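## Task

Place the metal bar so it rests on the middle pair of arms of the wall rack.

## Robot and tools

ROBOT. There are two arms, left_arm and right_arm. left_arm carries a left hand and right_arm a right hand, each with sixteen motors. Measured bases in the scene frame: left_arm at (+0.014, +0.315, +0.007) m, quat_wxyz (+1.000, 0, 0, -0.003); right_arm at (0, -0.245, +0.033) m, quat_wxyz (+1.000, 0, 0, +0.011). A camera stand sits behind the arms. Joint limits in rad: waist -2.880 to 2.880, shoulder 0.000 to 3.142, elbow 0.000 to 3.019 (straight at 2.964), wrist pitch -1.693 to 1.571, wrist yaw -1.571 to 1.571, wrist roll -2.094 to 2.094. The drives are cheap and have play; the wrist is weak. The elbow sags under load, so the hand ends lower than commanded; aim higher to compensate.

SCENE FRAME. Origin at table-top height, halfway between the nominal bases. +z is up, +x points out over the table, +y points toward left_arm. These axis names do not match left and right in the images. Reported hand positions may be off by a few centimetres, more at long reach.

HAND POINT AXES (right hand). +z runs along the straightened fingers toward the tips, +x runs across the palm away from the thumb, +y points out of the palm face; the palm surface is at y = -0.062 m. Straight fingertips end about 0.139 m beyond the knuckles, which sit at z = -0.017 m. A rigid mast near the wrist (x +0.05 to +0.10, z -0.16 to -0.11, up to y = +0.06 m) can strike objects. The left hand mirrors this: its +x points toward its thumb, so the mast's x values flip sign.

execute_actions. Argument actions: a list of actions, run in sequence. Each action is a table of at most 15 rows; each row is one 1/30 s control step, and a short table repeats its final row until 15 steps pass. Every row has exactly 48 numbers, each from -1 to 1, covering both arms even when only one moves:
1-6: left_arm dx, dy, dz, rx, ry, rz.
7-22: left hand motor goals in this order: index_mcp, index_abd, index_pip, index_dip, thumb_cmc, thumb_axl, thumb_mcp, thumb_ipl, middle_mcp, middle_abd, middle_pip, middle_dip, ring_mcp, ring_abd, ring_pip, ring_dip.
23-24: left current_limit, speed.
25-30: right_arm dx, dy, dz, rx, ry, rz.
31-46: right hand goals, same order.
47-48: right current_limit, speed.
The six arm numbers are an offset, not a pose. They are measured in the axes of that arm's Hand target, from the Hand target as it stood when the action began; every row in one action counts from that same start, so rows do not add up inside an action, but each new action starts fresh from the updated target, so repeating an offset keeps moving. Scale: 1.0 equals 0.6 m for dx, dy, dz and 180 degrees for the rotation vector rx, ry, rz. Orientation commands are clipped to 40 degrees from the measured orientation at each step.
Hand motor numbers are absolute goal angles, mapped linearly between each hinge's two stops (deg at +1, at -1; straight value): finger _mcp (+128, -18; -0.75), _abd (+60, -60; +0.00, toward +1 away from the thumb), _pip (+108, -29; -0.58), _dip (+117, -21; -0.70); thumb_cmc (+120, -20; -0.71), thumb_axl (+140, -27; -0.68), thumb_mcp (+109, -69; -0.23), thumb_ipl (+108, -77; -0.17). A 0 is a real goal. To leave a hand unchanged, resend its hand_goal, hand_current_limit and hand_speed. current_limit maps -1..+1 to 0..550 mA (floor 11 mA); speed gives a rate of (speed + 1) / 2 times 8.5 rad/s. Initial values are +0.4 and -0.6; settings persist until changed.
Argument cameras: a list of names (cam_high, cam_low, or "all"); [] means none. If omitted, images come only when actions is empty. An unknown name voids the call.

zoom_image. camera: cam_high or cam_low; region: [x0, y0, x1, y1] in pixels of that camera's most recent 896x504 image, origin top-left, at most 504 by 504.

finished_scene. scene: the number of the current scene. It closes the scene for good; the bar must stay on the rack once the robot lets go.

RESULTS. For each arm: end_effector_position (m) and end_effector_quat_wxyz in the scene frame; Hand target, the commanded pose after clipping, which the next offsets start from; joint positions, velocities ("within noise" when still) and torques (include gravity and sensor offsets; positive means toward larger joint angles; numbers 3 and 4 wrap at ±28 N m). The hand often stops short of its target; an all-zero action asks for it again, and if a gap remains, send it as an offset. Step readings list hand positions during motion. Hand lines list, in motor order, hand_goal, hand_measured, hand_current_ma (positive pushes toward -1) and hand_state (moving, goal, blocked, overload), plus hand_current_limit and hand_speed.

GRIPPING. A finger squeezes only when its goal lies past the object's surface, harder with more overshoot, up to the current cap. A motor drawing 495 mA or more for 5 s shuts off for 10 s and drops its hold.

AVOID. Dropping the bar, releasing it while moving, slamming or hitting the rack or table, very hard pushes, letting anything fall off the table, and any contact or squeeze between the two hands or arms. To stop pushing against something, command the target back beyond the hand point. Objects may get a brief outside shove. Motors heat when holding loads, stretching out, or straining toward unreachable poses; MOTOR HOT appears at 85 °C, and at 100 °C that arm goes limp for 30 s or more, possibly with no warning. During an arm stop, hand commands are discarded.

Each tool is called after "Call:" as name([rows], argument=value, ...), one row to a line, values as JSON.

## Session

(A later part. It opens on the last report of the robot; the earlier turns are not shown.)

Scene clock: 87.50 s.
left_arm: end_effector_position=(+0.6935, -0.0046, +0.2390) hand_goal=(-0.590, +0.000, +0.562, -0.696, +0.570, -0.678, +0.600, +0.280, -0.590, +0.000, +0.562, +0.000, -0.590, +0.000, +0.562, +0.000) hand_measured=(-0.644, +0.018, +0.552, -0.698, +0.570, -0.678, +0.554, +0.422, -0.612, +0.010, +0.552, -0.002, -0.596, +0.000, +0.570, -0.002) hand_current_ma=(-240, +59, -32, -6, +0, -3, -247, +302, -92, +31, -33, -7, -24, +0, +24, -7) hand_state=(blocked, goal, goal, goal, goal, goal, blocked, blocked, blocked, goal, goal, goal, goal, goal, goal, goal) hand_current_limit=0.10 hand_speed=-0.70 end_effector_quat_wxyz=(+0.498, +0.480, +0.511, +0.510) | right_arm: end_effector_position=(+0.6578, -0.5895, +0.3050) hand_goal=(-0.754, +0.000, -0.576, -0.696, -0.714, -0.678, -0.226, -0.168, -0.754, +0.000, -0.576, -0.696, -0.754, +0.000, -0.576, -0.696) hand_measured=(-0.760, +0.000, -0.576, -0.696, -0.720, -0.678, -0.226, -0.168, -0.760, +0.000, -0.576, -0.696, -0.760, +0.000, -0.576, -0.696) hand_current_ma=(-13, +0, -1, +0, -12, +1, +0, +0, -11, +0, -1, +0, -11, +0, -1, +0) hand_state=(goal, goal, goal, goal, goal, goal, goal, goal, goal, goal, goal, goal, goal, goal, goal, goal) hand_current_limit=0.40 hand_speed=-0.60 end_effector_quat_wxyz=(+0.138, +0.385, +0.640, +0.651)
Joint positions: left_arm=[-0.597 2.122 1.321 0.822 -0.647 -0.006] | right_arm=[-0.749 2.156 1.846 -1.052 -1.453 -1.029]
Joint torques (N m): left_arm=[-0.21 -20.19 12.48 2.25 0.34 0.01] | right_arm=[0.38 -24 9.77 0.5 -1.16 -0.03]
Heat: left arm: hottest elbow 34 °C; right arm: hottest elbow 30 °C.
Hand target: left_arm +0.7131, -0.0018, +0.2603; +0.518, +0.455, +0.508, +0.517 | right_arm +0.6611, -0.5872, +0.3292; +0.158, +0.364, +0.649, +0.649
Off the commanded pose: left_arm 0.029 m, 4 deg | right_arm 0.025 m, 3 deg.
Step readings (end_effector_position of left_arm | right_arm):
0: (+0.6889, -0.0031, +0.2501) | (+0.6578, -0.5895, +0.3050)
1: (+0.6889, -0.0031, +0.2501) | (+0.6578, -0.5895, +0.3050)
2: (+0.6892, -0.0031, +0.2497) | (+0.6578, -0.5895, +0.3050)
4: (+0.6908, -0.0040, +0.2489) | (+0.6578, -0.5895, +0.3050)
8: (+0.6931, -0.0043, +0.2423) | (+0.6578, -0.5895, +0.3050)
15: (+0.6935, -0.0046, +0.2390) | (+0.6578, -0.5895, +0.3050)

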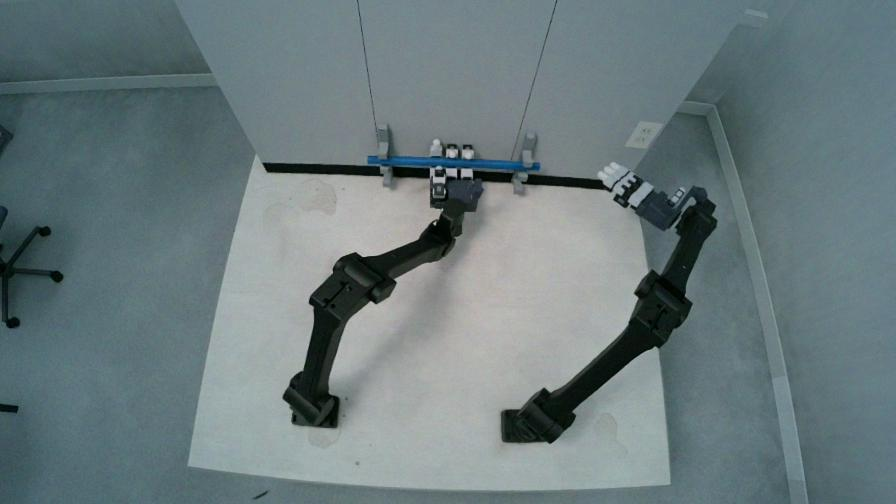

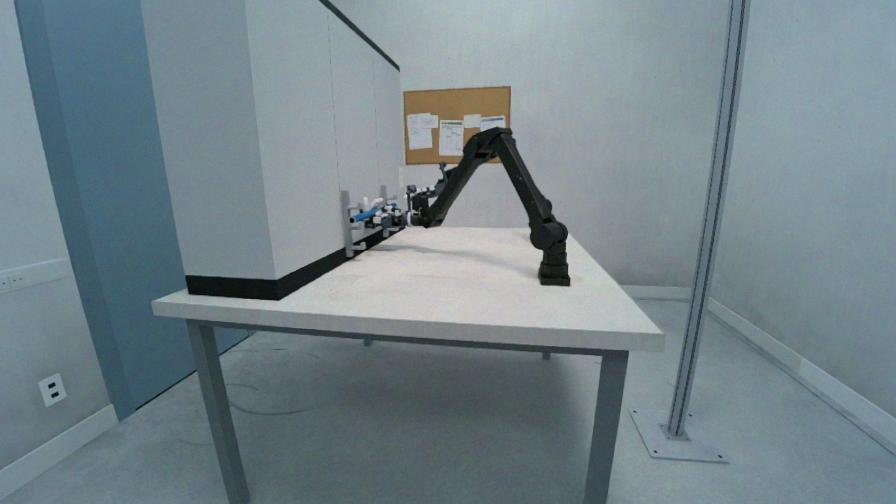

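Call:
execute_actions([
  [[0,-0.026,0.004,0,-0.003,0.003,-0.589,0,0.562,-0.696,0.571,-0.678,0.6,0.28,-0.589,0,0.562,0.0,-0.589,0,0.562,0.0,0.1,-0.7,0,0,0,0,0,0,-0.754,0,-0.576,-0.696,-0.714,-0.678,-0.226,-0.168,-0.754,0,-0.576,-0.696,-0.754,0,-0.576,-0.696,0.4,-0.6]],
], cameras=["all"])

Call:
zoom_image(camera="cam_low", region=[330, 160, 440, 260])

Call:
zoom_image(camera="cam_high", region=[340, 110, 580, 245])

Scene clock: 88.60 s.
left_arm: end_effector_position=(+0.6949, -0.0071, +0.2254) hand_goal=(-0.590, +0.000, +0.562, -0.696, +0.570, -0.678, +0.600, +0.280, -0.590, +0.000, +0.562, +0.000, -0.590, +0.000, +0.562, +0.000) hand_measured=(-0.636, +0.020, +0.558, -0.698, +0.572, -0.678, +0.554, +0.422, -0.608, +0.010, +0.554, -0.002, -0.596, +0.000, +0.570, -0.002) hand_current_ma=(-203, +63, -14, -6, +4, -3, -247, +302, -70, +31, -28, -7, -21, +0, +26, -7) hand_state=(blocked, goal, goal, goal, goal, goal, blocked, blocked, goal, goal, goal, goal, goal, goal, goal, goal) hand_current_limit=0.10 hand_speed=-0.70 end_effector_quat_wxyz=(+0.497, +0.485, +0.508, +0.509) | right_arm: end_effector_position=(+0.6578, -0.5895, +0.3050) hand_goal=(-0.754, +0.000, -0.576, -0.696, -0.714, -0.678, -0.226, -0.168, -0.754, +0.000, -0.576, -0.696, -0.754, +0.000, -0.576, -0.696) hand_measured=(-0.760, +0.000, -0.576, -0.696, -0.720, -0.678, -0.226, -0.168, -0.760, +0.000, -0.576, -0.696, -0.760, +0.000, -0.576, -0.696) hand_current_ma=(-13, +0, -1, +0, -12, +1, +0, +0, -11, +0, -1, +0, -11, +0, -1, +0) hand_state=(goal, goal, goal, goal, goal, goal, goal, goal, goal, goal, goal, goal, goal, goal, goal, goal) hand_current_limit=0.40 hand_speed=-0.60 end_effector_quat_wxyz=(+0.138, +0.385, +0.640, +0.651)
Joint positions: left_arm=[-0.597 2.148 1.324 0.841 -0.639 -0.002] | right_arm=[-0.749 2.156 1.846 -1.052 -1.453 -1.029]
Joint torques (N m): left_arm=[0.38 -20.25 12.42 2.61 0.65 0.09] | right_arm=[0.38 -24 9.68 0.49 -1.13 -0.04]
Heat: left arm: hottest elbow 34 °C; right arm: hottest elbow 30 °C.
Hand target: left_arm +0.7167, -0.0024, +0.2449; +0.517, +0.459, +0.503, +0.518 | right_arm +0.6611, -0.5872, +0.3292; +0.158, +0.364, +0.649, +0.649
Off the commanded pose: left_arm 0.030 m, 4 deg | right_arm 0.025 m, 3 deg.
Step readings (end_effector_position of left_arm | right_arm):
0: (+0.6935, -0.0046, +0.2390) | (+0.6578, -0.5895, +0.3050)
1: (+0.6935, -0.0046, +0.2390) | (+0.6578, -0.5895, +0.3050)
2: (+0.6935, -0.0046, +0.2382) | (+0.6578, -0.5895, +0.3050)
4: (+0.6937, -0.0049, +0.2376) | (+0.6578, -0.5895, +0.3050)
8: (+0.6942, -0.0059, +0.2327) | (+0.6578, -0.5895, +0.3050)
15: (+0.6949, -0.0071, +0.2254) | (+0.6578, -0.5895, +0.3050)

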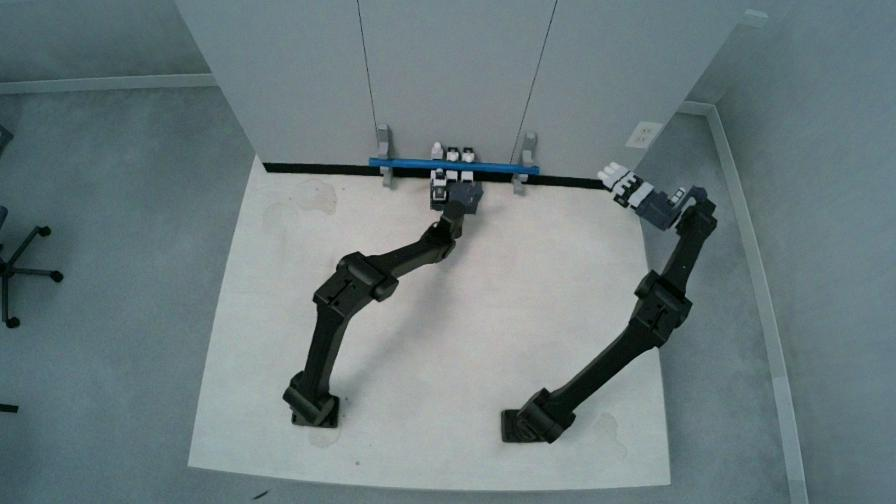

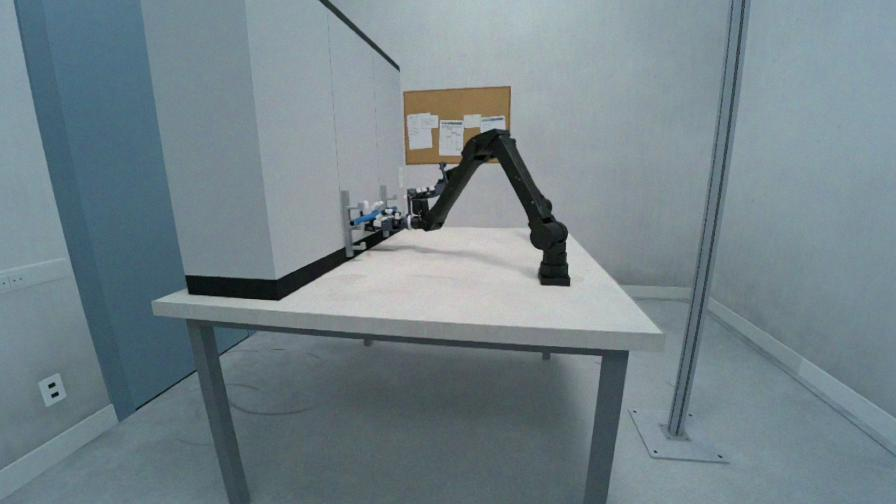

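Scaled by 4.582.

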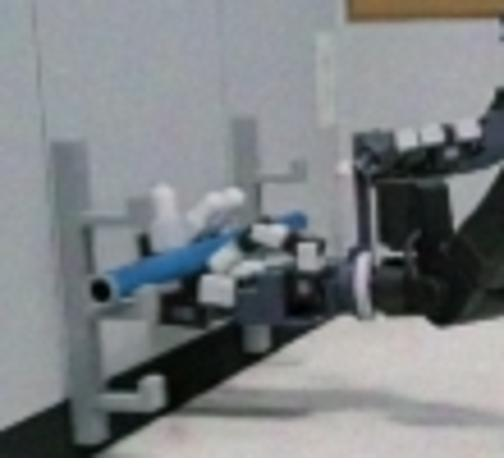

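Scaled by 2.100.

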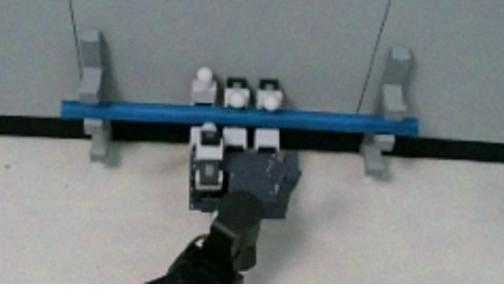

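Call:
execute_actions([
  [[0,-0.025,0.004,0,0,0.002,-0.589,0,0.562,-0.696,0.571,-0.678,0.6,0.28,-0.589,0,0.562,0.0,-0.589,0,0.562,0.0,0.1,-0.7,0,0,0,0,0,0,-0.754,0,-0.576,-0.696,-0.714,-0.678,-0.226,-0.168,-0.754,0,-0.576,-0.696,-0.754,0,-0.576,-0.696,0.4,-0.6]],
], cameras=["all"])

Call:
zoom_image(camera="cam_low", region=[330, 160, 440, 260])

Call:
zoom_image(camera="cam_high", region=[340, 110, 580, 245])

Scene clock: 89.83 s.
left_arm: end_effector_position=(+0.6950, -0.0093, +0.2185) hand_goal=(-0.590, +0.000, +0.562, -0.696, +0.570, -0.678, +0.600, +0.280, -0.590, +0.000, +0.562, +0.000, -0.590, +0.000, +0.562, +0.000) hand_measured=(-0.630, +0.020, +0.560, -0.698, +0.572, -0.678, +0.554, +0.424, -0.602, +0.010, +0.554, -0.002, -0.594, +0.000, +0.572, -0.002) hand_current_ma=(-175, +65, -8, -6, +5, -3, -247, +302, -50, +31, -27, -7, -14, +0, +33, -7) hand_state=(blocked, goal, goal, goal, goal, goal, blocked, blocked, goal, goal, goal, goal, goal, goal, goal, goal) hand_current_limit=0.10 hand_speed=-0.70 end_effector_quat_wxyz=(+0.502, +0.482, +0.505, +0.511) | right_arm: end_effector_position=(+0.6578, -0.5895, +0.3050) hand_goal=(-0.754, +0.000, -0.576, -0.696, -0.714, -0.678, -0.226, -0.168, -0.754, +0.000, -0.576, -0.696, -0.754, +0.000, -0.576, -0.696) hand_measured=(-0.760, +0.000, -0.576, -0.696, -0.720, -0.678, -0.226, -0.168, -0.760, +0.000, -0.576, -0.696, -0.760, +0.000, -0.576, -0.696) hand_current_ma=(-13, +0, -1, +0, -12, +1, +0, +0, -11, +0, -1, +0, -11, +0, -1, +0) hand_state=(goal, goal, goal, goal, goal, goal, goal, goal, goal, goal, goal, goal, goal, goal, goal, goal) hand_current_limit=0.40 hand_speed=-0.60 end_effector_quat_wxyz=(+0.138, +0.385, +0.640, +0.651)
Joint positions: left_arm=[-0.598 2.171 1.332 0.871 -0.638 0.004] | right_arm=[-0.749 2.156 1.846 -1.052 -1.453 -1.029]
Joint torques (N m): left_arm=[0.56 -19.43 12.57 2.3 0.75 0.08] | right_arm=[0.38 -24 9.84 0.49 -1.16 -0.04]
Heat: left arm: hottest elbow 35 °C; right arm: hottest shoulder 30 °C.
Hand target: left_arm +0.7201, -0.0029, +0.2302; +0.516, +0.461, +0.502, +0.519 | right_arm +0.6611, -0.5872, +0.3292; +0.158, +0.364, +0.649, +0.649
Off the commanded pose: left_arm 0.028 m, 3 deg | right_arm 0.025 m, 3 deg.
Step readings (end_effector_position of left_arm | right_arm):
0: (+0.6949, -0.0071, +0.2254) | (+0.6578, -0.5895, +0.3050)
1: (+0.6949, -0.0071, +0.2254) | (+0.6578, -0.5895, +0.3050)
2: (+0.6949, -0.0072, +0.2247) | (+0.6578, -0.5895, +0.3050)
4: (+0.6948, -0.0074, +0.2231) | (+0.6578, -0.5895, +0.3050)
8: (+0.6950, -0.0078, +0.2217) | (+0.6578, -0.5895, +0.3050)
15: (+0.6950, -0.0093, +0.2185) | (+0.6578, -0.5895, +0.3050)

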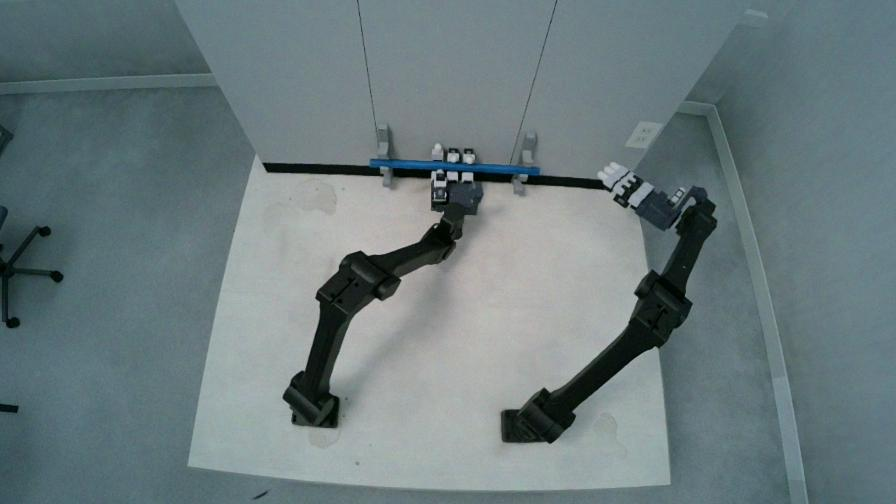

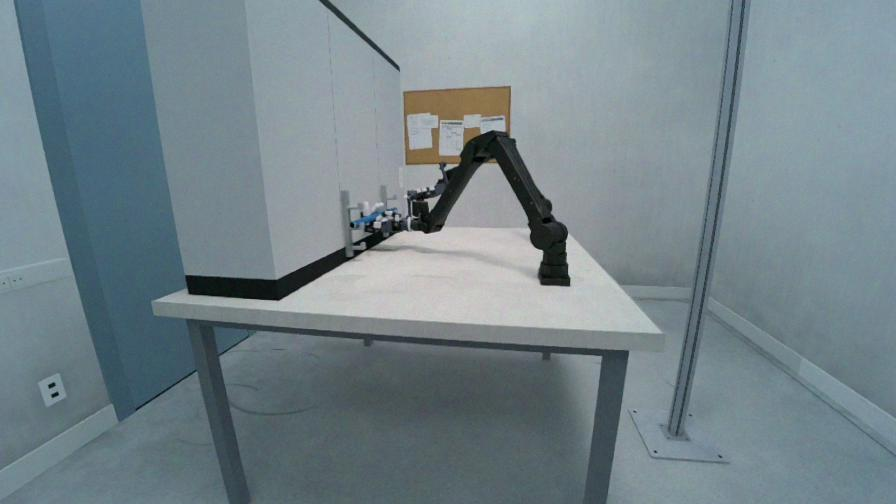

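Scaled by 4.582.

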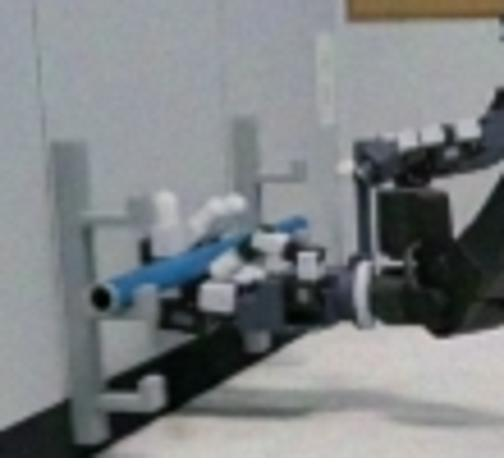

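Scaled by 2.100.

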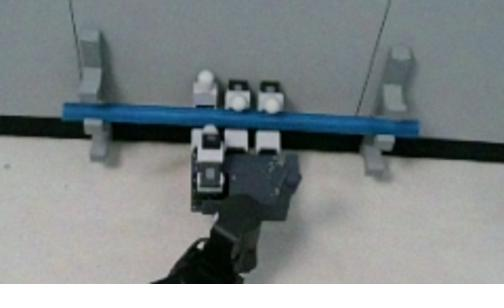

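Call:
execute_actions([
  [[0,-0.023,0.0,0,0,0.006,-0.589,0,0.562,-0.696,0.571,-0.678,0.6,0.28,-0.589,0,0.562,0.0,-0.589,0,0.562,0.0,0.1,-0.7,0,0,0,0,0,0,-0.754,0,-0.576,-0.696,-0.714,-0.678,-0.226,-0.168,-0.754,0,-0.576,-0.696,-0.754,0,-0.576,-0.696,0.4,-0.6]],
], cameras=["all"])

Call:
zoom_image(camera="cam_low", region=[335, 180, 415, 250])

Call:
zoom_image(camera="cam_high", region=[480, 110, 580, 210])

Call:
zoom_image(camera="cam_high", region=[340, 110, 440, 210])

Scene clock: 91.27 s.
left_arm: end_effector_position=(+0.6942, -0.0097, +0.2173) hand_goal=(-0.590, +0.000, +0.562, -0.696, +0.570, -0.678, +0.600, +0.280, -0.590, +0.000, +0.562, +0.000, -0.590, +0.000, +0.562, +0.000) hand_measured=(-0.630, +0.020, +0.556, -0.698, +0.572, -0.678, +0.554, +0.424, -0.604, +0.010, +0.552, -0.002, -0.594, +0.000, +0.568, -0.002) hand_current_ma=(-175, +65, -22, -6, +5, -3, -247, +302, -56, +31, -32, -7, -14, +0, +23, -7) hand_state=(blocked, goal, goal, goal, goal, goal, blocked, blocked, goal, goal, goal, goal, goal, goal, goal, goal) hand_current_limit=0.10 hand_speed=-0.70 end_effector_quat_wxyz=(+0.506, +0.477, +0.501, +0.515) | right_arm: end_effector_position=(+0.6578, -0.5895, +0.3050) hand_goal=(-0.754, +0.000, -0.576, -0.696, -0.714, -0.678, -0.226, -0.168, -0.754, +0.000, -0.576, -0.696, -0.754, +0.000, -0.576, -0.696) hand_measured=(-0.760, +0.000, -0.576, -0.696, -0.720, -0.678, -0.226, -0.168, -0.760, +0.000, -0.576, -0.696, -0.760, +0.000, -0.576, -0.696) hand_current_ma=(-13, +0, -1, +0, -12, +1, +0, +0, -11, +0, -1, +0, -11, +0, -1, +0) hand_state=(goal, goal, goal, goal, goal, goal, goal, goal, goal, goal, goal, goal, goal, goal, goal, goal) hand_current_limit=0.40 hand_speed=-0.60 end_effector_quat_wxyz=(+0.138, +0.385, +0.640, +0.651)
Joint positions: left_arm=[-0.598 2.185 1.336 0.904 -0.638 0.017] | right_arm=[-0.749 2.156 1.846 -1.052 -1.453 -1.029]
Joint torques (N m): left_arm=[0.85 -18.49 12.21 2.02 0.87 0.13] | right_arm=[0.62 -23.94 9.74 0.53 -1.14 -0.04]
Heat: left arm: hottest elbow 35 °C; right arm: hottest shoulder 30 °C.
Hand target: left_arm +0.7212, -0.0034, +0.2164; +0.511, +0.466, +0.497, +0.524 | right_arm +0.6611, -0.5872, +0.3292; +0.158, +0.364, +0.649, +0.649
Off the commanded pose: left_arm 0.028 m, 2 deg | right_arm 0.025 m, 3 deg.
Step readings (end_effector_position of left_arm | right_arm):
0: (+0.6950, -0.0093, +0.2185) | (+0.6578, -0.5895, +0.3050)
1: (+0.6949, -0.0092, +0.2188) | (+0.6578, -0.5895, +0.3050)
2: (+0.6949, -0.0092, +0.2180) | (+0.6578, -0.5895, +0.3050)
4: (+0.6946, -0.0094, +0.2176) | (+0.6578, -0.5895, +0.3050)
8: (+0.6941, -0.0096, +0.2178) | (+0.6578, -0.5895, +0.3050)
15: (+0.6942, -0.0097, +0.2173) | (+0.6578, -0.5895, +0.3050)

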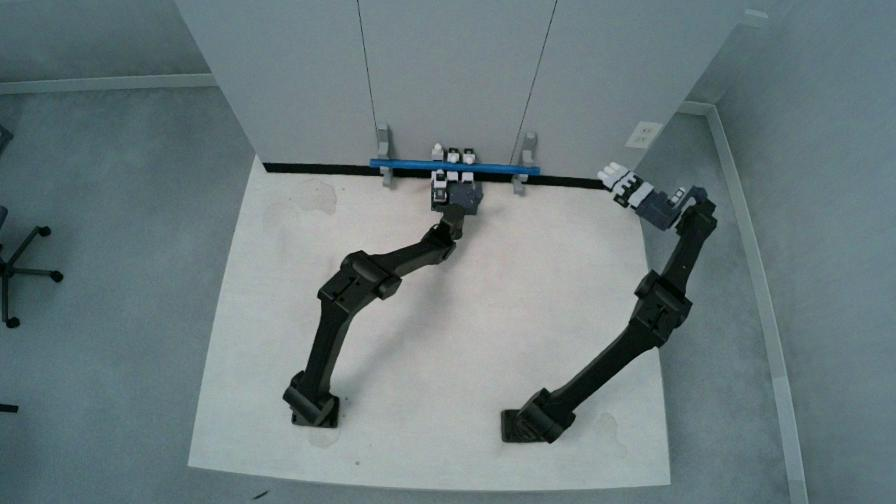

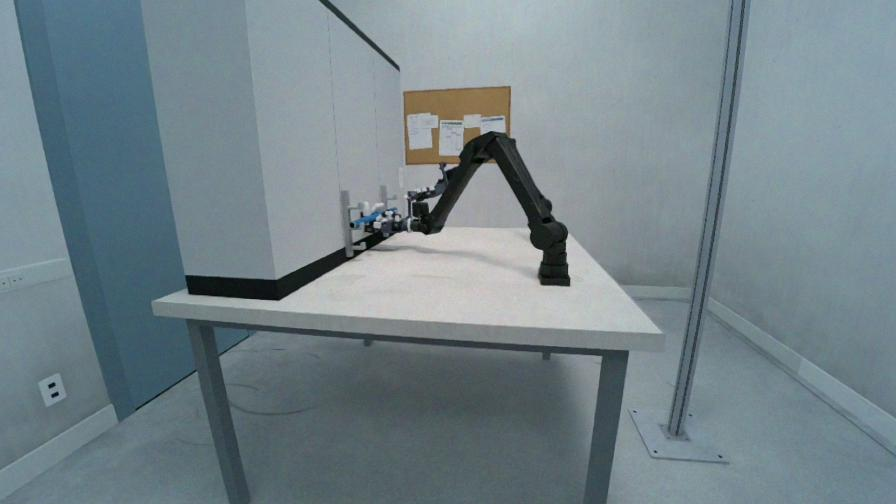

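Scaled by 6.300.

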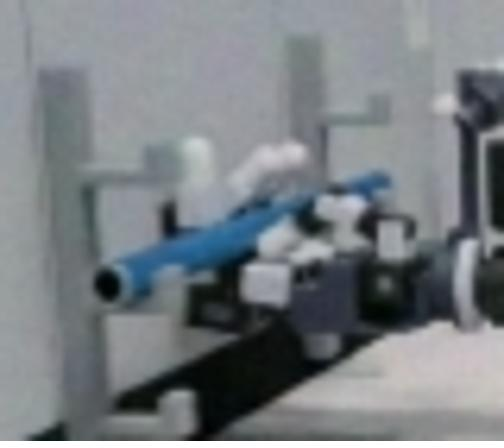

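Scaled by 5.040.

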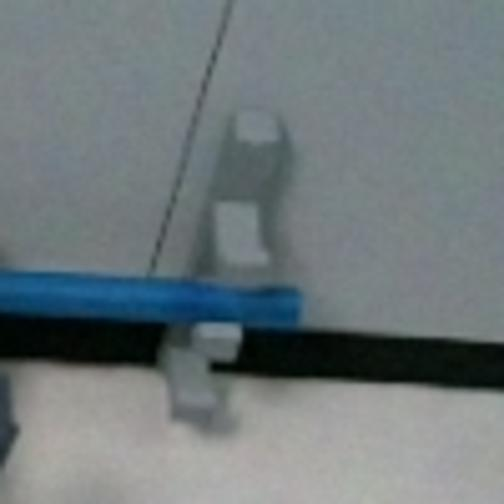

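Scaled by 5.040.

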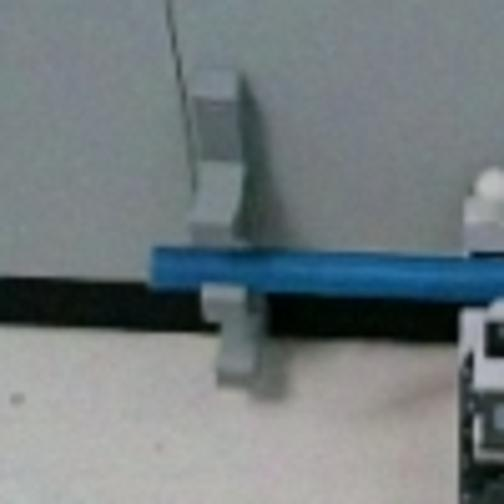

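Call:
execute_actions([
  [[0.0015,0.024,-0.03,0,0,0,-0.589,0,0.562,-0.696,0.571,-0.678,0.39,0.64,-0.589,0,0.562,-0.3,-0.589,0,0.562,-0.3,0.1,-0.6,0,0,0,0,0,0,-0.754,0,-0.576,-0.696,-0.714,-0.678,-0.226,-0.168,-0.754,0,-0.576,-0.696,-0.754,0,-0.576,-0.696,0.4,-0.6]],
  [[0,0,0,0,0,0,-0.6,0,0.555,-0.696,0.571,-0.678,0.0,0.3,-0.6,0,0.555,-0.696,-0.6,0,0.555,-0.696,0.1,-0.4,0,0,0,0,0,0,-0.754,0,-0.576,-0.696,-0.714,-0.678,-0.226,-0.168,-0.754,0,-0.576,-0.696,-0.754,0,-0.576,-0.696,0.4,-0.6]],
  [[0,0,0,0,0,0,-0.61,0,0.55,-0.696,0.571,-0.678,-0.226,-0.168,-0.61,0,0.55,-0.696,-0.61,0,0.55,-0.696,0.1,-0.4,0,0,0,0,0,0,-0.754,0,-0.576,-0.696,-0.714,-0.678,-0.226,-0.168,-0.754,0,-0.576,-0.696,-0.754,0,-0.576,-0.696,0.4,-0.6]],
], cameras=["all"])

Call:
zoom_image(camera="cam_low", region=[335, 180, 415, 250])

Call:
zoom_image(camera="cam_high", region=[340, 110, 580, 245])

Scene clock: 93.90 s.
left_arm: end_effector_position=(+0.6943, -0.0103, +0.2173) hand_goal=(-0.610, +0.000, +0.550, -0.696, +0.570, -0.678, -0.226, -0.168, -0.610, +0.000, +0.550, -0.696, -0.610, +0.000, +0.550, -0.696) hand_measured=(-0.618, +0.008, +0.554, -0.698, +0.572, -0.678, -0.224, -0.166, -0.606, +0.004, +0.560, -0.694, -0.590, +0.000, +0.570, -0.694) hand_current_ma=(-33, +23, +10, -6, +5, +0, +7, +8, +15, +13, +37, +7, +83, +0, +73, +8) hand_state=(goal, goal, goal, goal, goal, goal, goal, goal, goal, goal, goal, goal, blocked, goal, goal, goal) hand_current_limit=0.10 hand_speed=-0.40 end_effector_quat_wxyz=(+0.507, +0.478, +0.500, +0.515) | right_arm: end_effector_position=(+0.6578, -0.5895, +0.3050) hand_goal=(-0.754, +0.000, -0.576, -0.696, -0.714, -0.678, -0.226, -0.168, -0.754, +0.000, -0.576, -0.696, -0.754, +0.000, -0.576, -0.696) hand_measured=(-0.760, +0.000, -0.576, -0.696, -0.720, -0.678, -0.226, -0.168, -0.760, +0.000, -0.576, -0.696, -0.760, +0.000, -0.576, -0.696) hand_current_ma=(-13, +0, -1, +0, -12, +1, +0, +0, -11, +0, -1, +0, -11, +0, -1, +0) hand_state=(goal, goal, goal, goal, goal, goal, goal, goal, goal, goal, goal, goal, goal, goal, goal, goal) hand_current_limit=0.40 hand_speed=-0.60 end_effector_quat_wxyz=(+0.138, +0.385, +0.640, +0.651)
Joint positions: left_arm=[-0.598 2.185 1.336 0.904 -0.634 0.017] | right_arm=[-0.749 2.156 1.846 -1.052 -1.453 -1.029]
Joint torques (N m): left_arm=[-0.67 -22.65 8.34 2.1 0.13 0.12] | right_arm=[0.62 -23.71 9.7 0.4 -1.14 -0.03]
Heat: left arm: hottest elbow 35 °C; right arm: hottest shoulder 30 °C.
Hand target: left_arm +0.7021, -0.0031, +0.2295; +0.511, +0.466, +0.497, +0.524 | right_arm +0.6611, -0.5872, +0.3292; +0.158, +0.364, +0.649, +0.649
Off the commanded pose: left_arm 0.016 m, 2 deg | right_arm 0.025 m, 3 deg.
Step readings (end_effector_position of left_arm | right_arm):
0: (+0.6942, -0.0097, +0.2173) | (+0.6578, -0.5895, +0.3050)
1: (+0.6942, -0.0097, +0.2173) | (+0.6578, -0.5895, +0.3050)
2: (+0.6942, -0.0097, +0.2173) | (+0.6578, -0.5895, +0.3050)
4: (+0.6942, -0.0100, +0.2173) | (+0.6578, -0.5895, +0.3050)
8: (+0.6943, -0.0103, +0.2173) | (+0.6578, -0.5895, +0.3050)
15: (+0.6943, -0.0103, +0.2173) | (+0.6578, -0.5895, +0.3050)
16: (+0.6943, -0.0103, +0.2173) | (+0.6578, -0.5895, +0.3050)
17: (+0.6943, -0.0103, +0.2173) | (+0.6578, -0.5895, +0.3050)
19: (+0.6943, -0.0103, +0.2173) | (+0.6578, -0.5895, +0.3050)
23: (+0.6943, -0.0103, +0.2173) | (+0.6578, -0.5895, +0.3050)
30: (+0.6943, -0.0103, +0.2173) | (+0.6578, -0.5895, +0.3050)
31: (+0.6943, -0.0103, +0.2173) | (+0.6578, -0.5895, +0.3050)
32: (+0.6943, -0.0103, +0.2173) | (+0.6578, -0.5895, +0.3050)
34: (+0.6943, -0.0103, +0.2173) | (+0.6578, -0.5895, +0.3050)
38: (+0.6943, -0.0103, +0.2173) | (+0.6578, -0.5895, +0.3050)
45: (+0.6943, -0.0103, +0.2173) | (+0.6578, -0.5895, +0.3050)

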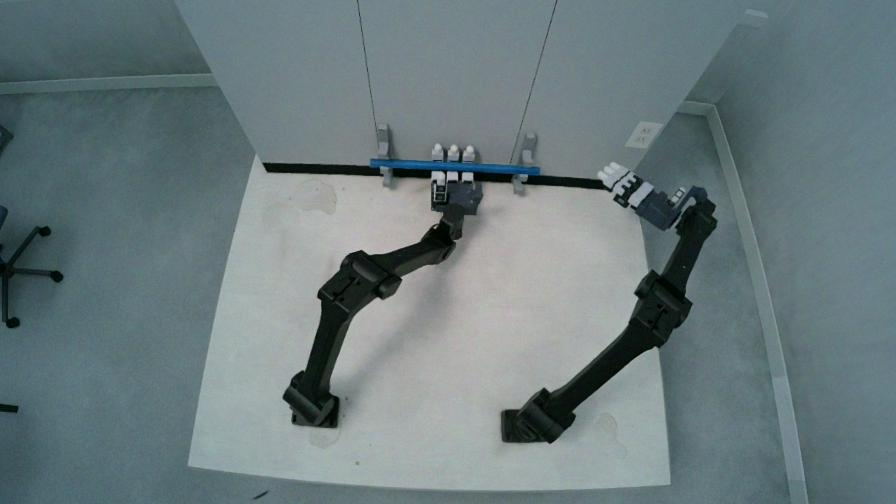

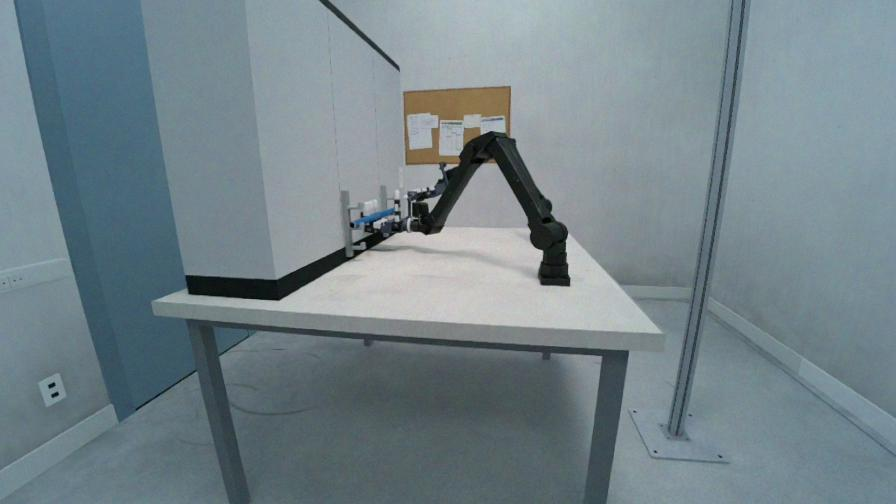

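Scaled by 6.300.

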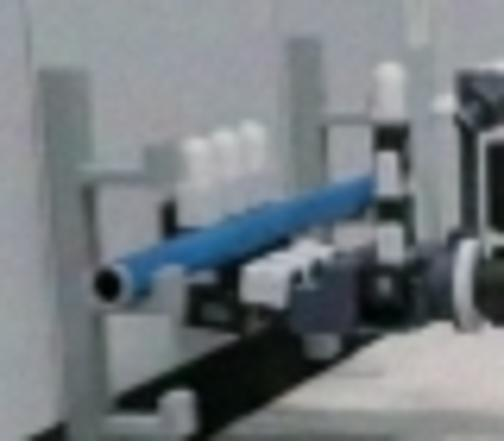

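Scaled by 2.100.

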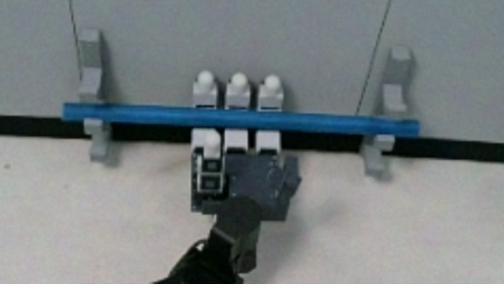

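Call:
execute_actions([
  [[0,-0.028,-0.008,0,0,0,-0.66,0,0.62,-0.696,0.571,-0.678,-0.226,-0.168,-0.66,0,0.62,-0.696,-0.66,0,0.62,-0.696,0.1,-0.7,0,0,0,0,0,0,-0.754,0,-0.576,-0.696,-0.714,-0.678,-0.226,-0.168,-0.754,0,-0.576,-0.696,-0.754,0,-0.576,-0.696,0.4,-0.6],[0,-0.028,-0.008,0,0,0,-0.66,0,0.62,-0.696,0.571,-0.678,-0.226,-0.168,-0.66,0,0.62,-0.696,-0.66,0,0.62,-0.696,0.1,-0.7,0,0,0,0,0,0,-0.754,0,-0.576,-0.696,-0.714,-0.678,-0.226,-0.168,-0.754,0,-0.576,-0.696,-0.754,0,-0.576,-0.696,0.4,-0.6],[0,-0.028,-0.008,0,0,0,-0.66,0,0.62,-0.696,0.571,-0.678,-0.226,-0.168,-0.66,0,0.62,-0.696,-0.66,0,0.62,-0.696,0.1,-0.7,0,0,0,0,0,0,-0.754,0,-0.576,-0.696,-0.714,-0.678,-0.226,-0.168,-0.754,0,-0.576,-0.696,-0.754,0,-0.576,-0.696,0.4,-0.6],[0,-0.028,-0.008,0,0,0,-0.66,0,0.62,-0.696,0.571,-0.678,-0.226,-0.168,-0.66,0,0.62,-0.696,-0.66,0,0.62,-0.696,0.1,-0.7,0,0,0,0,0,0,-0.754,0,-0.576,-0.696,-0.714,-0.678,-0.226,-0.168,-0.754,0,-0.576,-0.696,-0.754,0,-0.576,-0.696,0.4,-0.6],[0,-0.057,-0.011,0,0,0,-0.75,0,0.73,-0.696,0.571,-0.678,-0.226,-0.168,-0.75,0,0.73,-0.696,-0.75,0,0.73,-0.696,0.1,-0.7,0,0,0,0,0,0,-0.754,0,-0.576,-0.696,-0.714,-0.678,-0.226,-0.168,-0.754,0,-0.576,-0.696,-0.754,0,-0.576,-0.696,0.4,-0.6]],
  [[0,-0.028,0,0,0,0,-0.82,0,0.8,-0.696,0.571,-0.678,-0.226,-0.168,-0.82,0,0.8,-0.696,-0.82,0,0.8,-0.696,0.1,-0.7,0,0,0,0,0,0,-0.754,0,-0.576,-0.696,-0.714,-0.678,-0.226,-0.168,-0.754,0,-0.576,-0.696,-0.754,0,-0.576,-0.696,0.4,-0.6],[0,-0.028,0,0,0,0,-0.82,0,0.8,-0.696,0.571,-0.678,-0.226,-0.168,-0.82,0,0.8,-0.696,-0.82,0,0.8,-0.696,0.1,-0.7,0,0,0,0,0,0,-0.754,0,-0.576,-0.696,-0.714,-0.678,-0.226,-0.168,-0.754,0,-0.576,-0.696,-0.754,0,-0.576,-0.696,0.4,-0.6],[0,-0.028,0,0,0,0,-0.82,0,0.8,-0.696,0.571,-0.678,-0.226,-0.168,-0.82,0,0.8,-0.696,-0.82,0,0.8,-0.696,0.1,-0.7,0,0,0,0,0,0,-0.754,0,-0.576,-0.696,-0.714,-0.678,-0.226,-0.168,-0.754,0,-0.576,-0.696,-0.754,0,-0.576,-0.696,0.4,-0.6],[0,-0.056,0,0,0,0,-0.9,0,0.87,-0.696,0.571,-0.678,-0.226,-0.168,-0.9,0,0.87,-0.696,-0.9,0,0.87,-0.696,0.1,-0.7,0,0,0,0,0,0,-0.754,0,-0.576,-0.696,-0.714,-0.678,-0.226,-0.168,-0.754,0,-0.576,-0.696,-0.754,0,-0.576,-0.696,0.4,-0.6]],
], cameras=["all"])

Call:
zoom_image(camera="cam_low", region=[335, 180, 435, 260])

Call:
zoom_image(camera="cam_high", region=[340, 110, 580, 245])

Scene clock: 106.57 s.
left_arm: end_effector_position=(+0.6912, -0.0086, +0.1507) hand_goal=(-0.900, +0.000, +0.870, -0.696, +0.570, -0.678, -0.226, -0.168, -0.900, +0.000, +0.870, -0.696, -0.900, +0.000, +0.870, -0.696) hand_measured=(-0.908, +0.002, +0.866, -0.698, +0.572, -0.678, -0.224, -0.166, -0.906, +0.004, +0.866, -0.696, -0.904, +0.000, +0.868, -0.694) hand_current_ma=(-25, +7, -11, -7, +4, +0, +6, +8, -23, +8, -11, +3, -12, +1, -8, +8) hand_state=(goal, goal, goal, goal, goal, goal, goal, goal, goal, goal, goal, goal, goal, goal, goal, goal) hand_current_limit=0.10 hand_speed=-0.70 end_effector_quat_wxyz=(+0.501, +0.485, +0.500, +0.513) | right_arm: end_effector_position=(+0.6578, -0.5895, +0.3050) hand_goal=(-0.754, +0.000, -0.576, -0.696, -0.714, -0.678, -0.226, -0.168, -0.754, +0.000, -0.576, -0.696, -0.754, +0.000, -0.576, -0.696) hand_measured=(-0.760, +0.000, -0.576, -0.696, -0.720, -0.678, -0.226, -0.168, -0.760, +0.000, -0.576, -0.696, -0.760, +0.000, -0.576, -0.696) hand_current_ma=(-13, +0, -1, +0, -12, +1, +0, +0, -11, +0, -1, +0, -11, +0, -1, +0) hand_state=(goal, goal, goal, goal, goal, goal, goal, goal, goal, goal, goal, goal, goal, goal, goal, goal) hand_current_limit=0.40 hand_speed=-0.60 end_effector_quat_wxyz=(+0.138, +0.385, +0.640, +0.651)
Joint positions: left_arm=[-0.598 2.305 1.336 1.003 -0.631 0.017] | right_arm=[-0.749 2.156 1.846 -1.052 -1.453 -1.029]
Joint torques (N m): left_arm=[-0.56 -21.83 8.92 2.78 0 0.12] | right_arm=[0.5 -23.82 9.8 0.47 -1.15 -0.03]
Heat: left arm: hottest elbow 36 °C; right arm: hottest shoulder 30 °C.
Hand target: left_arm +0.7005, -0.0046, +0.1614; +0.511, +0.466, +0.497, +0.524 | right_arm +0.6611, -0.5872, +0.3292; +0.158, +0.364, +0.649, +0.649
Off the commanded pose: left_arm 0.015 m, 3 deg | right_arm 0.025 m, 3 deg.
Step readings (end_effector_position of left_arm | right_arm):
0: (+0.6943, -0.0103, +0.2173) | (+0.6578, -0.5895, +0.3050)
1: (+0.6943, -0.0103, +0.2173) | (+0.6578, -0.5895, +0.3050)
2: (+0.6942, -0.0102, +0.2176) | (+0.6578, -0.5895, +0.3050)
4: (+0.6937, -0.0101, +0.2188) | (+0.6578, -0.5895, +0.3050)
8: (+0.6921, -0.0097, +0.2203) | (+0.6578, -0.5895, +0.3050)
15: (+0.6922, -0.0098, +0.2070) | (+0.6578, -0.5895, +0.3050)
16: (+0.6921, -0.0097, +0.2062) | (+0.6578, -0.5895, +0.3050)
17: (+0.6921, -0.0097, +0.2035) | (+0.6578, -0.5895, +0.3050)
19: (+0.6917, -0.0094, +0.2009) | (+0.6578, -0.5895, +0.3050)
23: (+0.6918, -0.0075, +0.1863) | (+0.6578, -0.5895, +0.3050)
30: (+0.6923, -0.0059, +0.1500) | (+0.6578, -0.5895, +0.3050)

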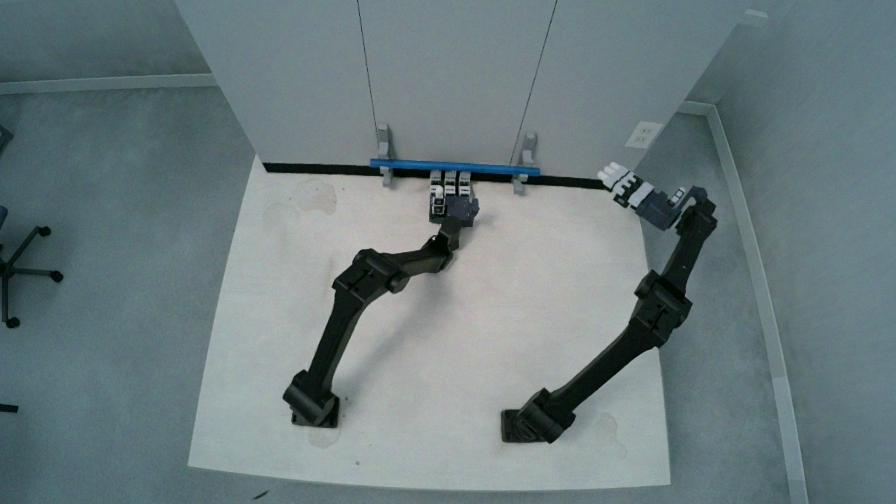

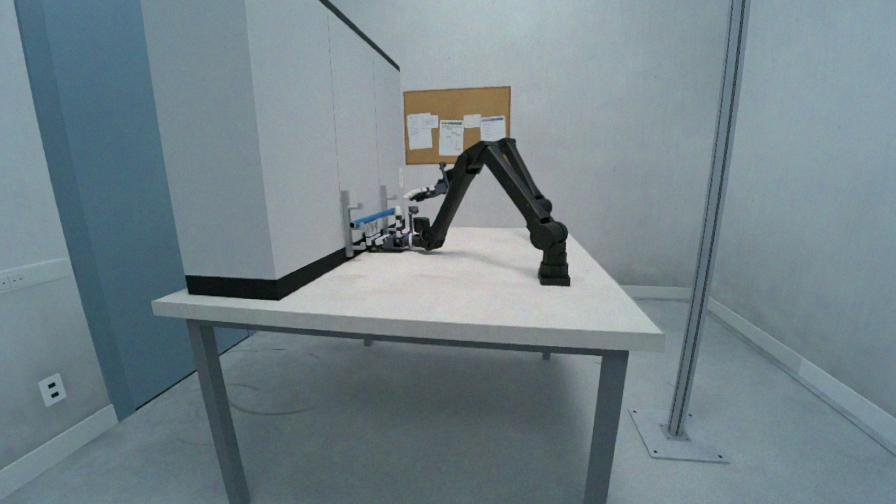

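Scaled by 5.040.

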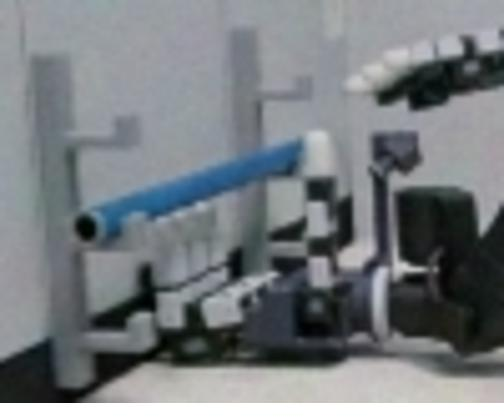

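Scaled by 2.100.

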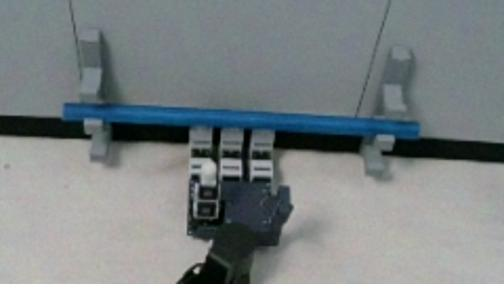

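Call:
execute_actions([
  [[0,-0.03,0,0,0,0,-0.9,0,0.88,-0.696,0.571,-0.678,-0.226,-0.168,-0.9,0,0.88,-0.696,-0.9,0,0.88,-0.696,0.1,-0.7,0,0,0,0,0,0,-0.754,0,-0.576,-0.696,-0.714,-0.678,-0.226,-0.168,-0.754,0,-0.576,-0.696,-0.754,0,-0.576,-0.696,0.4,-0.6]],
], cameras=["cam_low"])

Call:
zoom_image(camera="cam_low", region=[335, 190, 415, 260])

Scene clock: 107.63 s.
left_arm: end_effector_position=(+0.6912, -0.0080, +0.1482) hand_goal=(-0.900, +0.000, +0.880, -0.696, +0.570, -0.678, -0.226, -0.168, -0.900, +0.000, +0.880, -0.696, -0.900, +0.000, +0.880, -0.696) hand_measured=(-0.908, +0.002, +0.876, -0.698, +0.572, -0.678, -0.224, -0.166, -0.906, +0.004, +0.876, -0.696, -0.904, +0.000, +0.876, -0.694) hand_current_ma=(-26, +7, -11, -7, +4, +0, +6, +8, -21, +8, -10, +3, -14, +1, -10, +8) hand_state=(goal, goal, goal, goal, goal, goal, goal, goal, goal, goal, goal, goal, goal, goal, goal, goal) hand_current_limit=0.10 hand_speed=-0.70 end_effector_quat_wxyz=(+0.507, +0.476, +0.500, +0.516) | right_arm: end_effector_position=(+0.6578, -0.5895, +0.3050) hand_goal=(-0.754, +0.000, -0.576, -0.696, -0.714, -0.678, -0.226, -0.168, -0.754, +0.000, -0.576, -0.696, -0.754, +0.000, -0.576, -0.696) hand_measured=(-0.760, +0.000, -0.576, -0.696, -0.720, -0.678, -0.226, -0.168, -0.760, +0.000, -0.576, -0.696, -0.760, +0.000, -0.576, -0.696) hand_current_ma=(-13, +0, -1, +0, -12, +1, +0, +0, -11, +0, -1, +0, -11, +0, -1, +0) hand_state=(goal, goal, goal, goal, goal, goal, goal, goal, goal, goal, goal, goal, goal, goal, goal, goal) hand_current_limit=0.40 hand_speed=-0.60 end_effector_quat_wxyz=(+0.138, +0.385, +0.640, +0.651)
Joint positions: left_arm=[-0.598 2.323 1.348 1.032 -0.636 0.018] | right_arm=[-0.749 2.156 1.846 -1.052 -1.453 -1.029]
Joint torques (N m): left_arm=[-0.79 -20.13 8.99 2.59 0.08 0.11] | right_arm=[0.38 -23.94 9.73 0.42 -1.16 -0.03]
Heat: left arm: hottest elbow 36 °C; right arm: hottest shoulder 30 °C.
Hand target: left_arm +0.7018, -0.0049, +0.1434; +0.511, +0.466, +0.497, +0.524 | right_arm +0.6611, -0.5872, +0.3292; +0.158, +0.364, +0.649, +0.649
Off the commanded pose: left_arm 0.012 m, 2 deg | right_arm 0.025 m, 3 deg.
Step readings (end_effector_position of left_arm | right_arm):
0: (+0.6912, -0.0086, +0.1507) | (+0.6578, -0.5895, +0.3050)
1: (+0.6912, -0.0086, +0.1507) | (+0.6578, -0.5895, +0.3050)
2: (+0.6911, -0.0085, +0.1510) | (+0.6578, -0.5895, +0.3050)
4: (+0.6908, -0.0083, +0.1509) | (+0.6578, -0.5895, +0.3050)
8: (+0.6908, -0.0081, +0.1487) | (+0.6578, -0.5895, +0.3050)
15: (+0.6909, -0.0079, +0.1476) | (+0.6578, -0.5895, +0.3050)
Images, in order (width x height): cam_low 896x504.

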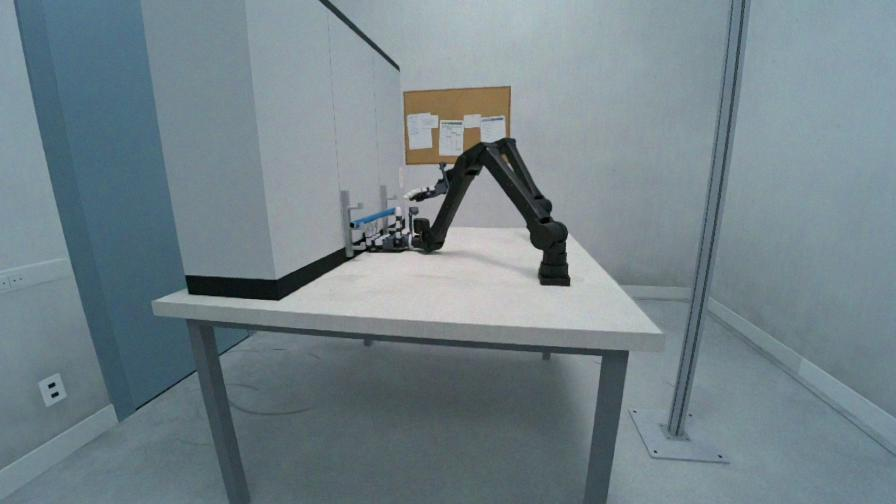

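Scaled by 6.300.

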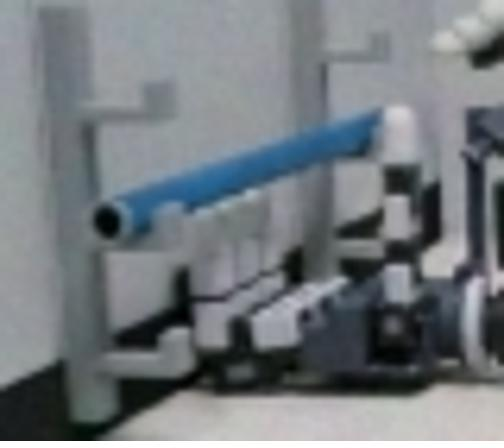

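Call:
execute_actions([
  [[0,0.006,-0.05,0,0,0,-0.9,0,0.88,-0.696,0.571,-0.678,-0.226,-0.168,-0.9,0,0.88,-0.696,-0.9,0,0.88,-0.696,0.1,-0.7,0,0,0,0,0,0,-0.754,0,-0.576,-0.696,-0.714,-0.678,-0.226,-0.168,-0.754,0,-0.576,-0.696,-0.754,0,-0.576,-0.696,0.4,-0.6],[0,0.012,-0.1,0,0,0,-0.9,0,0.88,-0.696,0.571,-0.678,-0.226,-0.168,-0.9,0,0.88,-0.696,-0.9,0,0.88,-0.696,0.1,-0.7,0,0,0,0,0,0,-0.754,0,-0.576,-0.696,-0.714,-0.678,-0.226,-0.168,-0.754,0,-0.576,-0.696,-0.754,0,-0.576,-0.696,0.4,-0.6]],
  [[0,0.01,-0.1,0,0,0,-0.9,0,0.88,-0.696,0.571,-0.678,-0.226,-0.168,-0.9,0,0.88,-0.696,-0.9,0,0.88,-0.696,0.1,-0.7,0,0,0,0,0,0,-0.754,0,-0.576,-0.696,-0.714,-0.678,-0.226,-0.168,-0.754,0,-0.576,-0.696,-0.754,0,-0.576,-0.696,0.4,-0.6]],
], cameras=["all"])

Call:
zoom_image(camera="cam_low", region=[335, 180, 435, 260])

Call:
zoom_image(camera="cam_high", region=[340, 110, 580, 245])

Scene clock: 109.33 s.
left_arm: end_effector_position=(+0.5831, -0.0167, +0.1436) hand_goal=(-0.900, +0.000, +0.880, -0.696, +0.570, -0.678, -0.226, -0.168, -0.900, +0.000, +0.880, -0.696, -0.900, +0.000, +0.880, -0.696) hand_measured=(-0.902, +0.002, +0.878, -0.698, +0.570, -0.678, -0.224, -0.166, -0.902, +0.002, +0.878, -0.696, -0.904, +0.000, +0.878, -0.694) hand_current_ma=(-5, +6, -9, -7, +2, +0, +5, +8, -7, +7, -8, +3, -10, +1, -8, +8) hand_state=(goal, goal, goal, goal, goal, goal, goal, goal, goal, goal, goal, goal, goal, goal, goal, goal) hand_current_limit=0.10 hand_speed=-0.70 end_effector_quat_wxyz=(+0.511, +0.471, +0.499, +0.517) | right_arm: end_effector_position=(+0.6578, -0.5895, +0.3050) hand_goal=(-0.754, +0.000, -0.576, -0.696, -0.714, -0.678, -0.226, -0.168, -0.754, +0.000, -0.576, -0.696, -0.754, +0.000, -0.576, -0.696) hand_measured=(-0.760, +0.000, -0.576, -0.696, -0.720, -0.678, -0.226, -0.168, -0.760, +0.000, -0.576, -0.696, -0.760, +0.000, -0.576, -0.696) hand_current_ma=(-13, +0, -1, +0, -12, +1, +0, +0, -11, +0, -1, +0, -11, +0, -1, +0) hand_state=(goal, goal, goal, goal, goal, goal, goal, goal, goal, goal, goal, goal, goal, goal, goal, goal) hand_current_limit=0.40 hand_speed=-0.60 end_effector_quat_wxyz=(+0.138, +0.385, +0.640, +0.651)
Joint positions: left_arm=[-0.726 2.242 1.092 1.23 -0.765 0.034] | right_arm=[-0.749 2.156 1.846 -1.052 -1.453 -1.029]
Joint torques (N m): left_arm=[-1.32 -20.95 3.41 2.45 -0.02 0.11] | right_arm=[0.67 -23.82 9.74 0.49 -1.15 -0.02]
Heat: left arm: hottest elbow 35 °C; right arm: hottest elbow 31 °C.
Hand target: left_arm +0.5812, -0.0101, +0.1480; +0.511, +0.466, +0.497, +0.524 | right_arm +0.6611, -0.5872, +0.3292; +0.158, +0.364, +0.649, +0.649
Off the commanded pose: left_arm 0.008 m, 1 deg | right_arm 0.025 m, 3 deg.
Step readings (end_effector_position of left_arm | right_arm):
0: (+0.6912, -0.0080, +0.1482) | (+0.6578, -0.5895, +0.3050)
1: (+0.6911, -0.0080, +0.1485) | (+0.6578, -0.5895, +0.3050)
2: (+0.6908, -0.0078, +0.1491) | (+0.6578, -0.5895, +0.3050)
4: (+0.6855, -0.0030, +0.1490) | (+0.6578, -0.5895, +0.3050)
8: (+0.6660, +0.0060, +0.1453) | (+0.6578, -0.5895, +0.3050)
15: (+0.6502, -0.0027, +0.1447) | (+0.6578, -0.5895, +0.3050)
16: (+0.6487, -0.0042, +0.1455) | (+0.6578, -0.5895, +0.3050)
17: (+0.6453, -0.0033, +0.1448) | (+0.6578, -0.5895, +0.3050)
19: (+0.6318, +0.0017, +0.1452) | (+0.6578, -0.5895, +0.3050)
23: (+0.6038, +0.0020, +0.1441) | (+0.6578, -0.5895, +0.3050)
30: (+0.5841, -0.0159, +0.1435) | (+0.6578, -0.5895, +0.3050)

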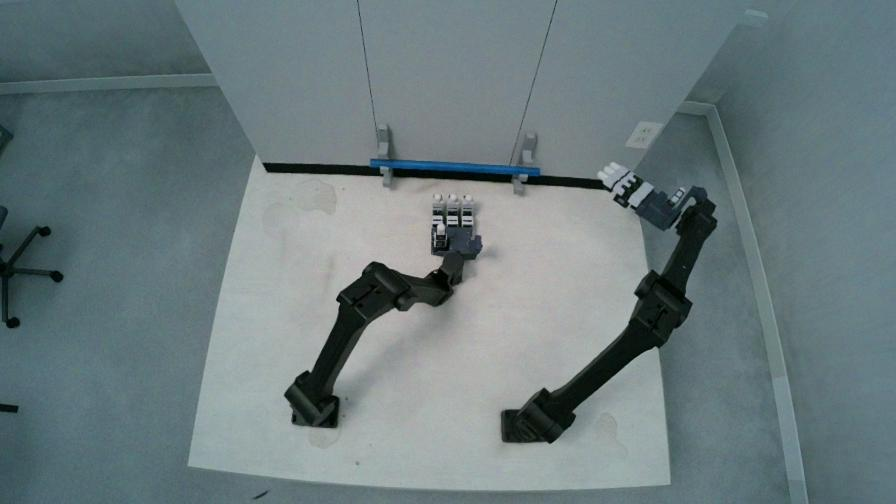

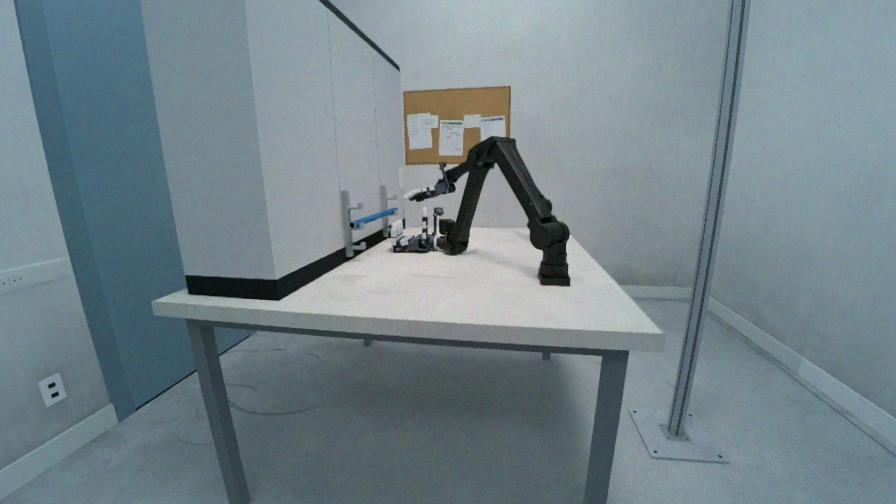

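Scaled by 5.040.

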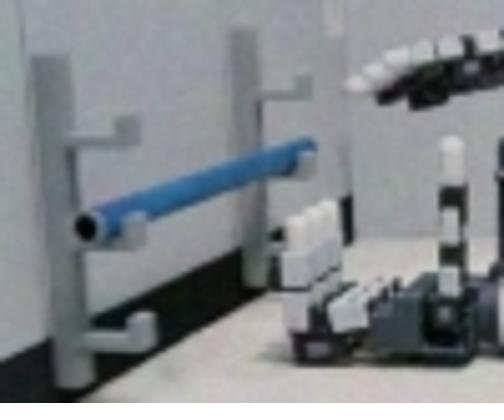

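Scaled by 2.100.

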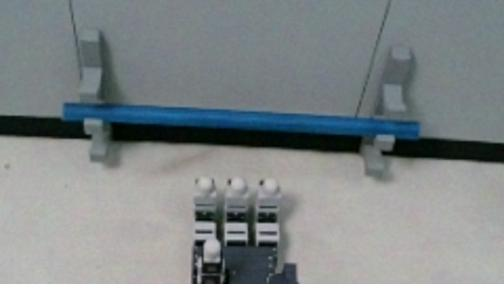

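Bar is seated in both middle arms and the hand is clear.

Call:
finished_scene(scene=2)

The scene is finished: the task was done.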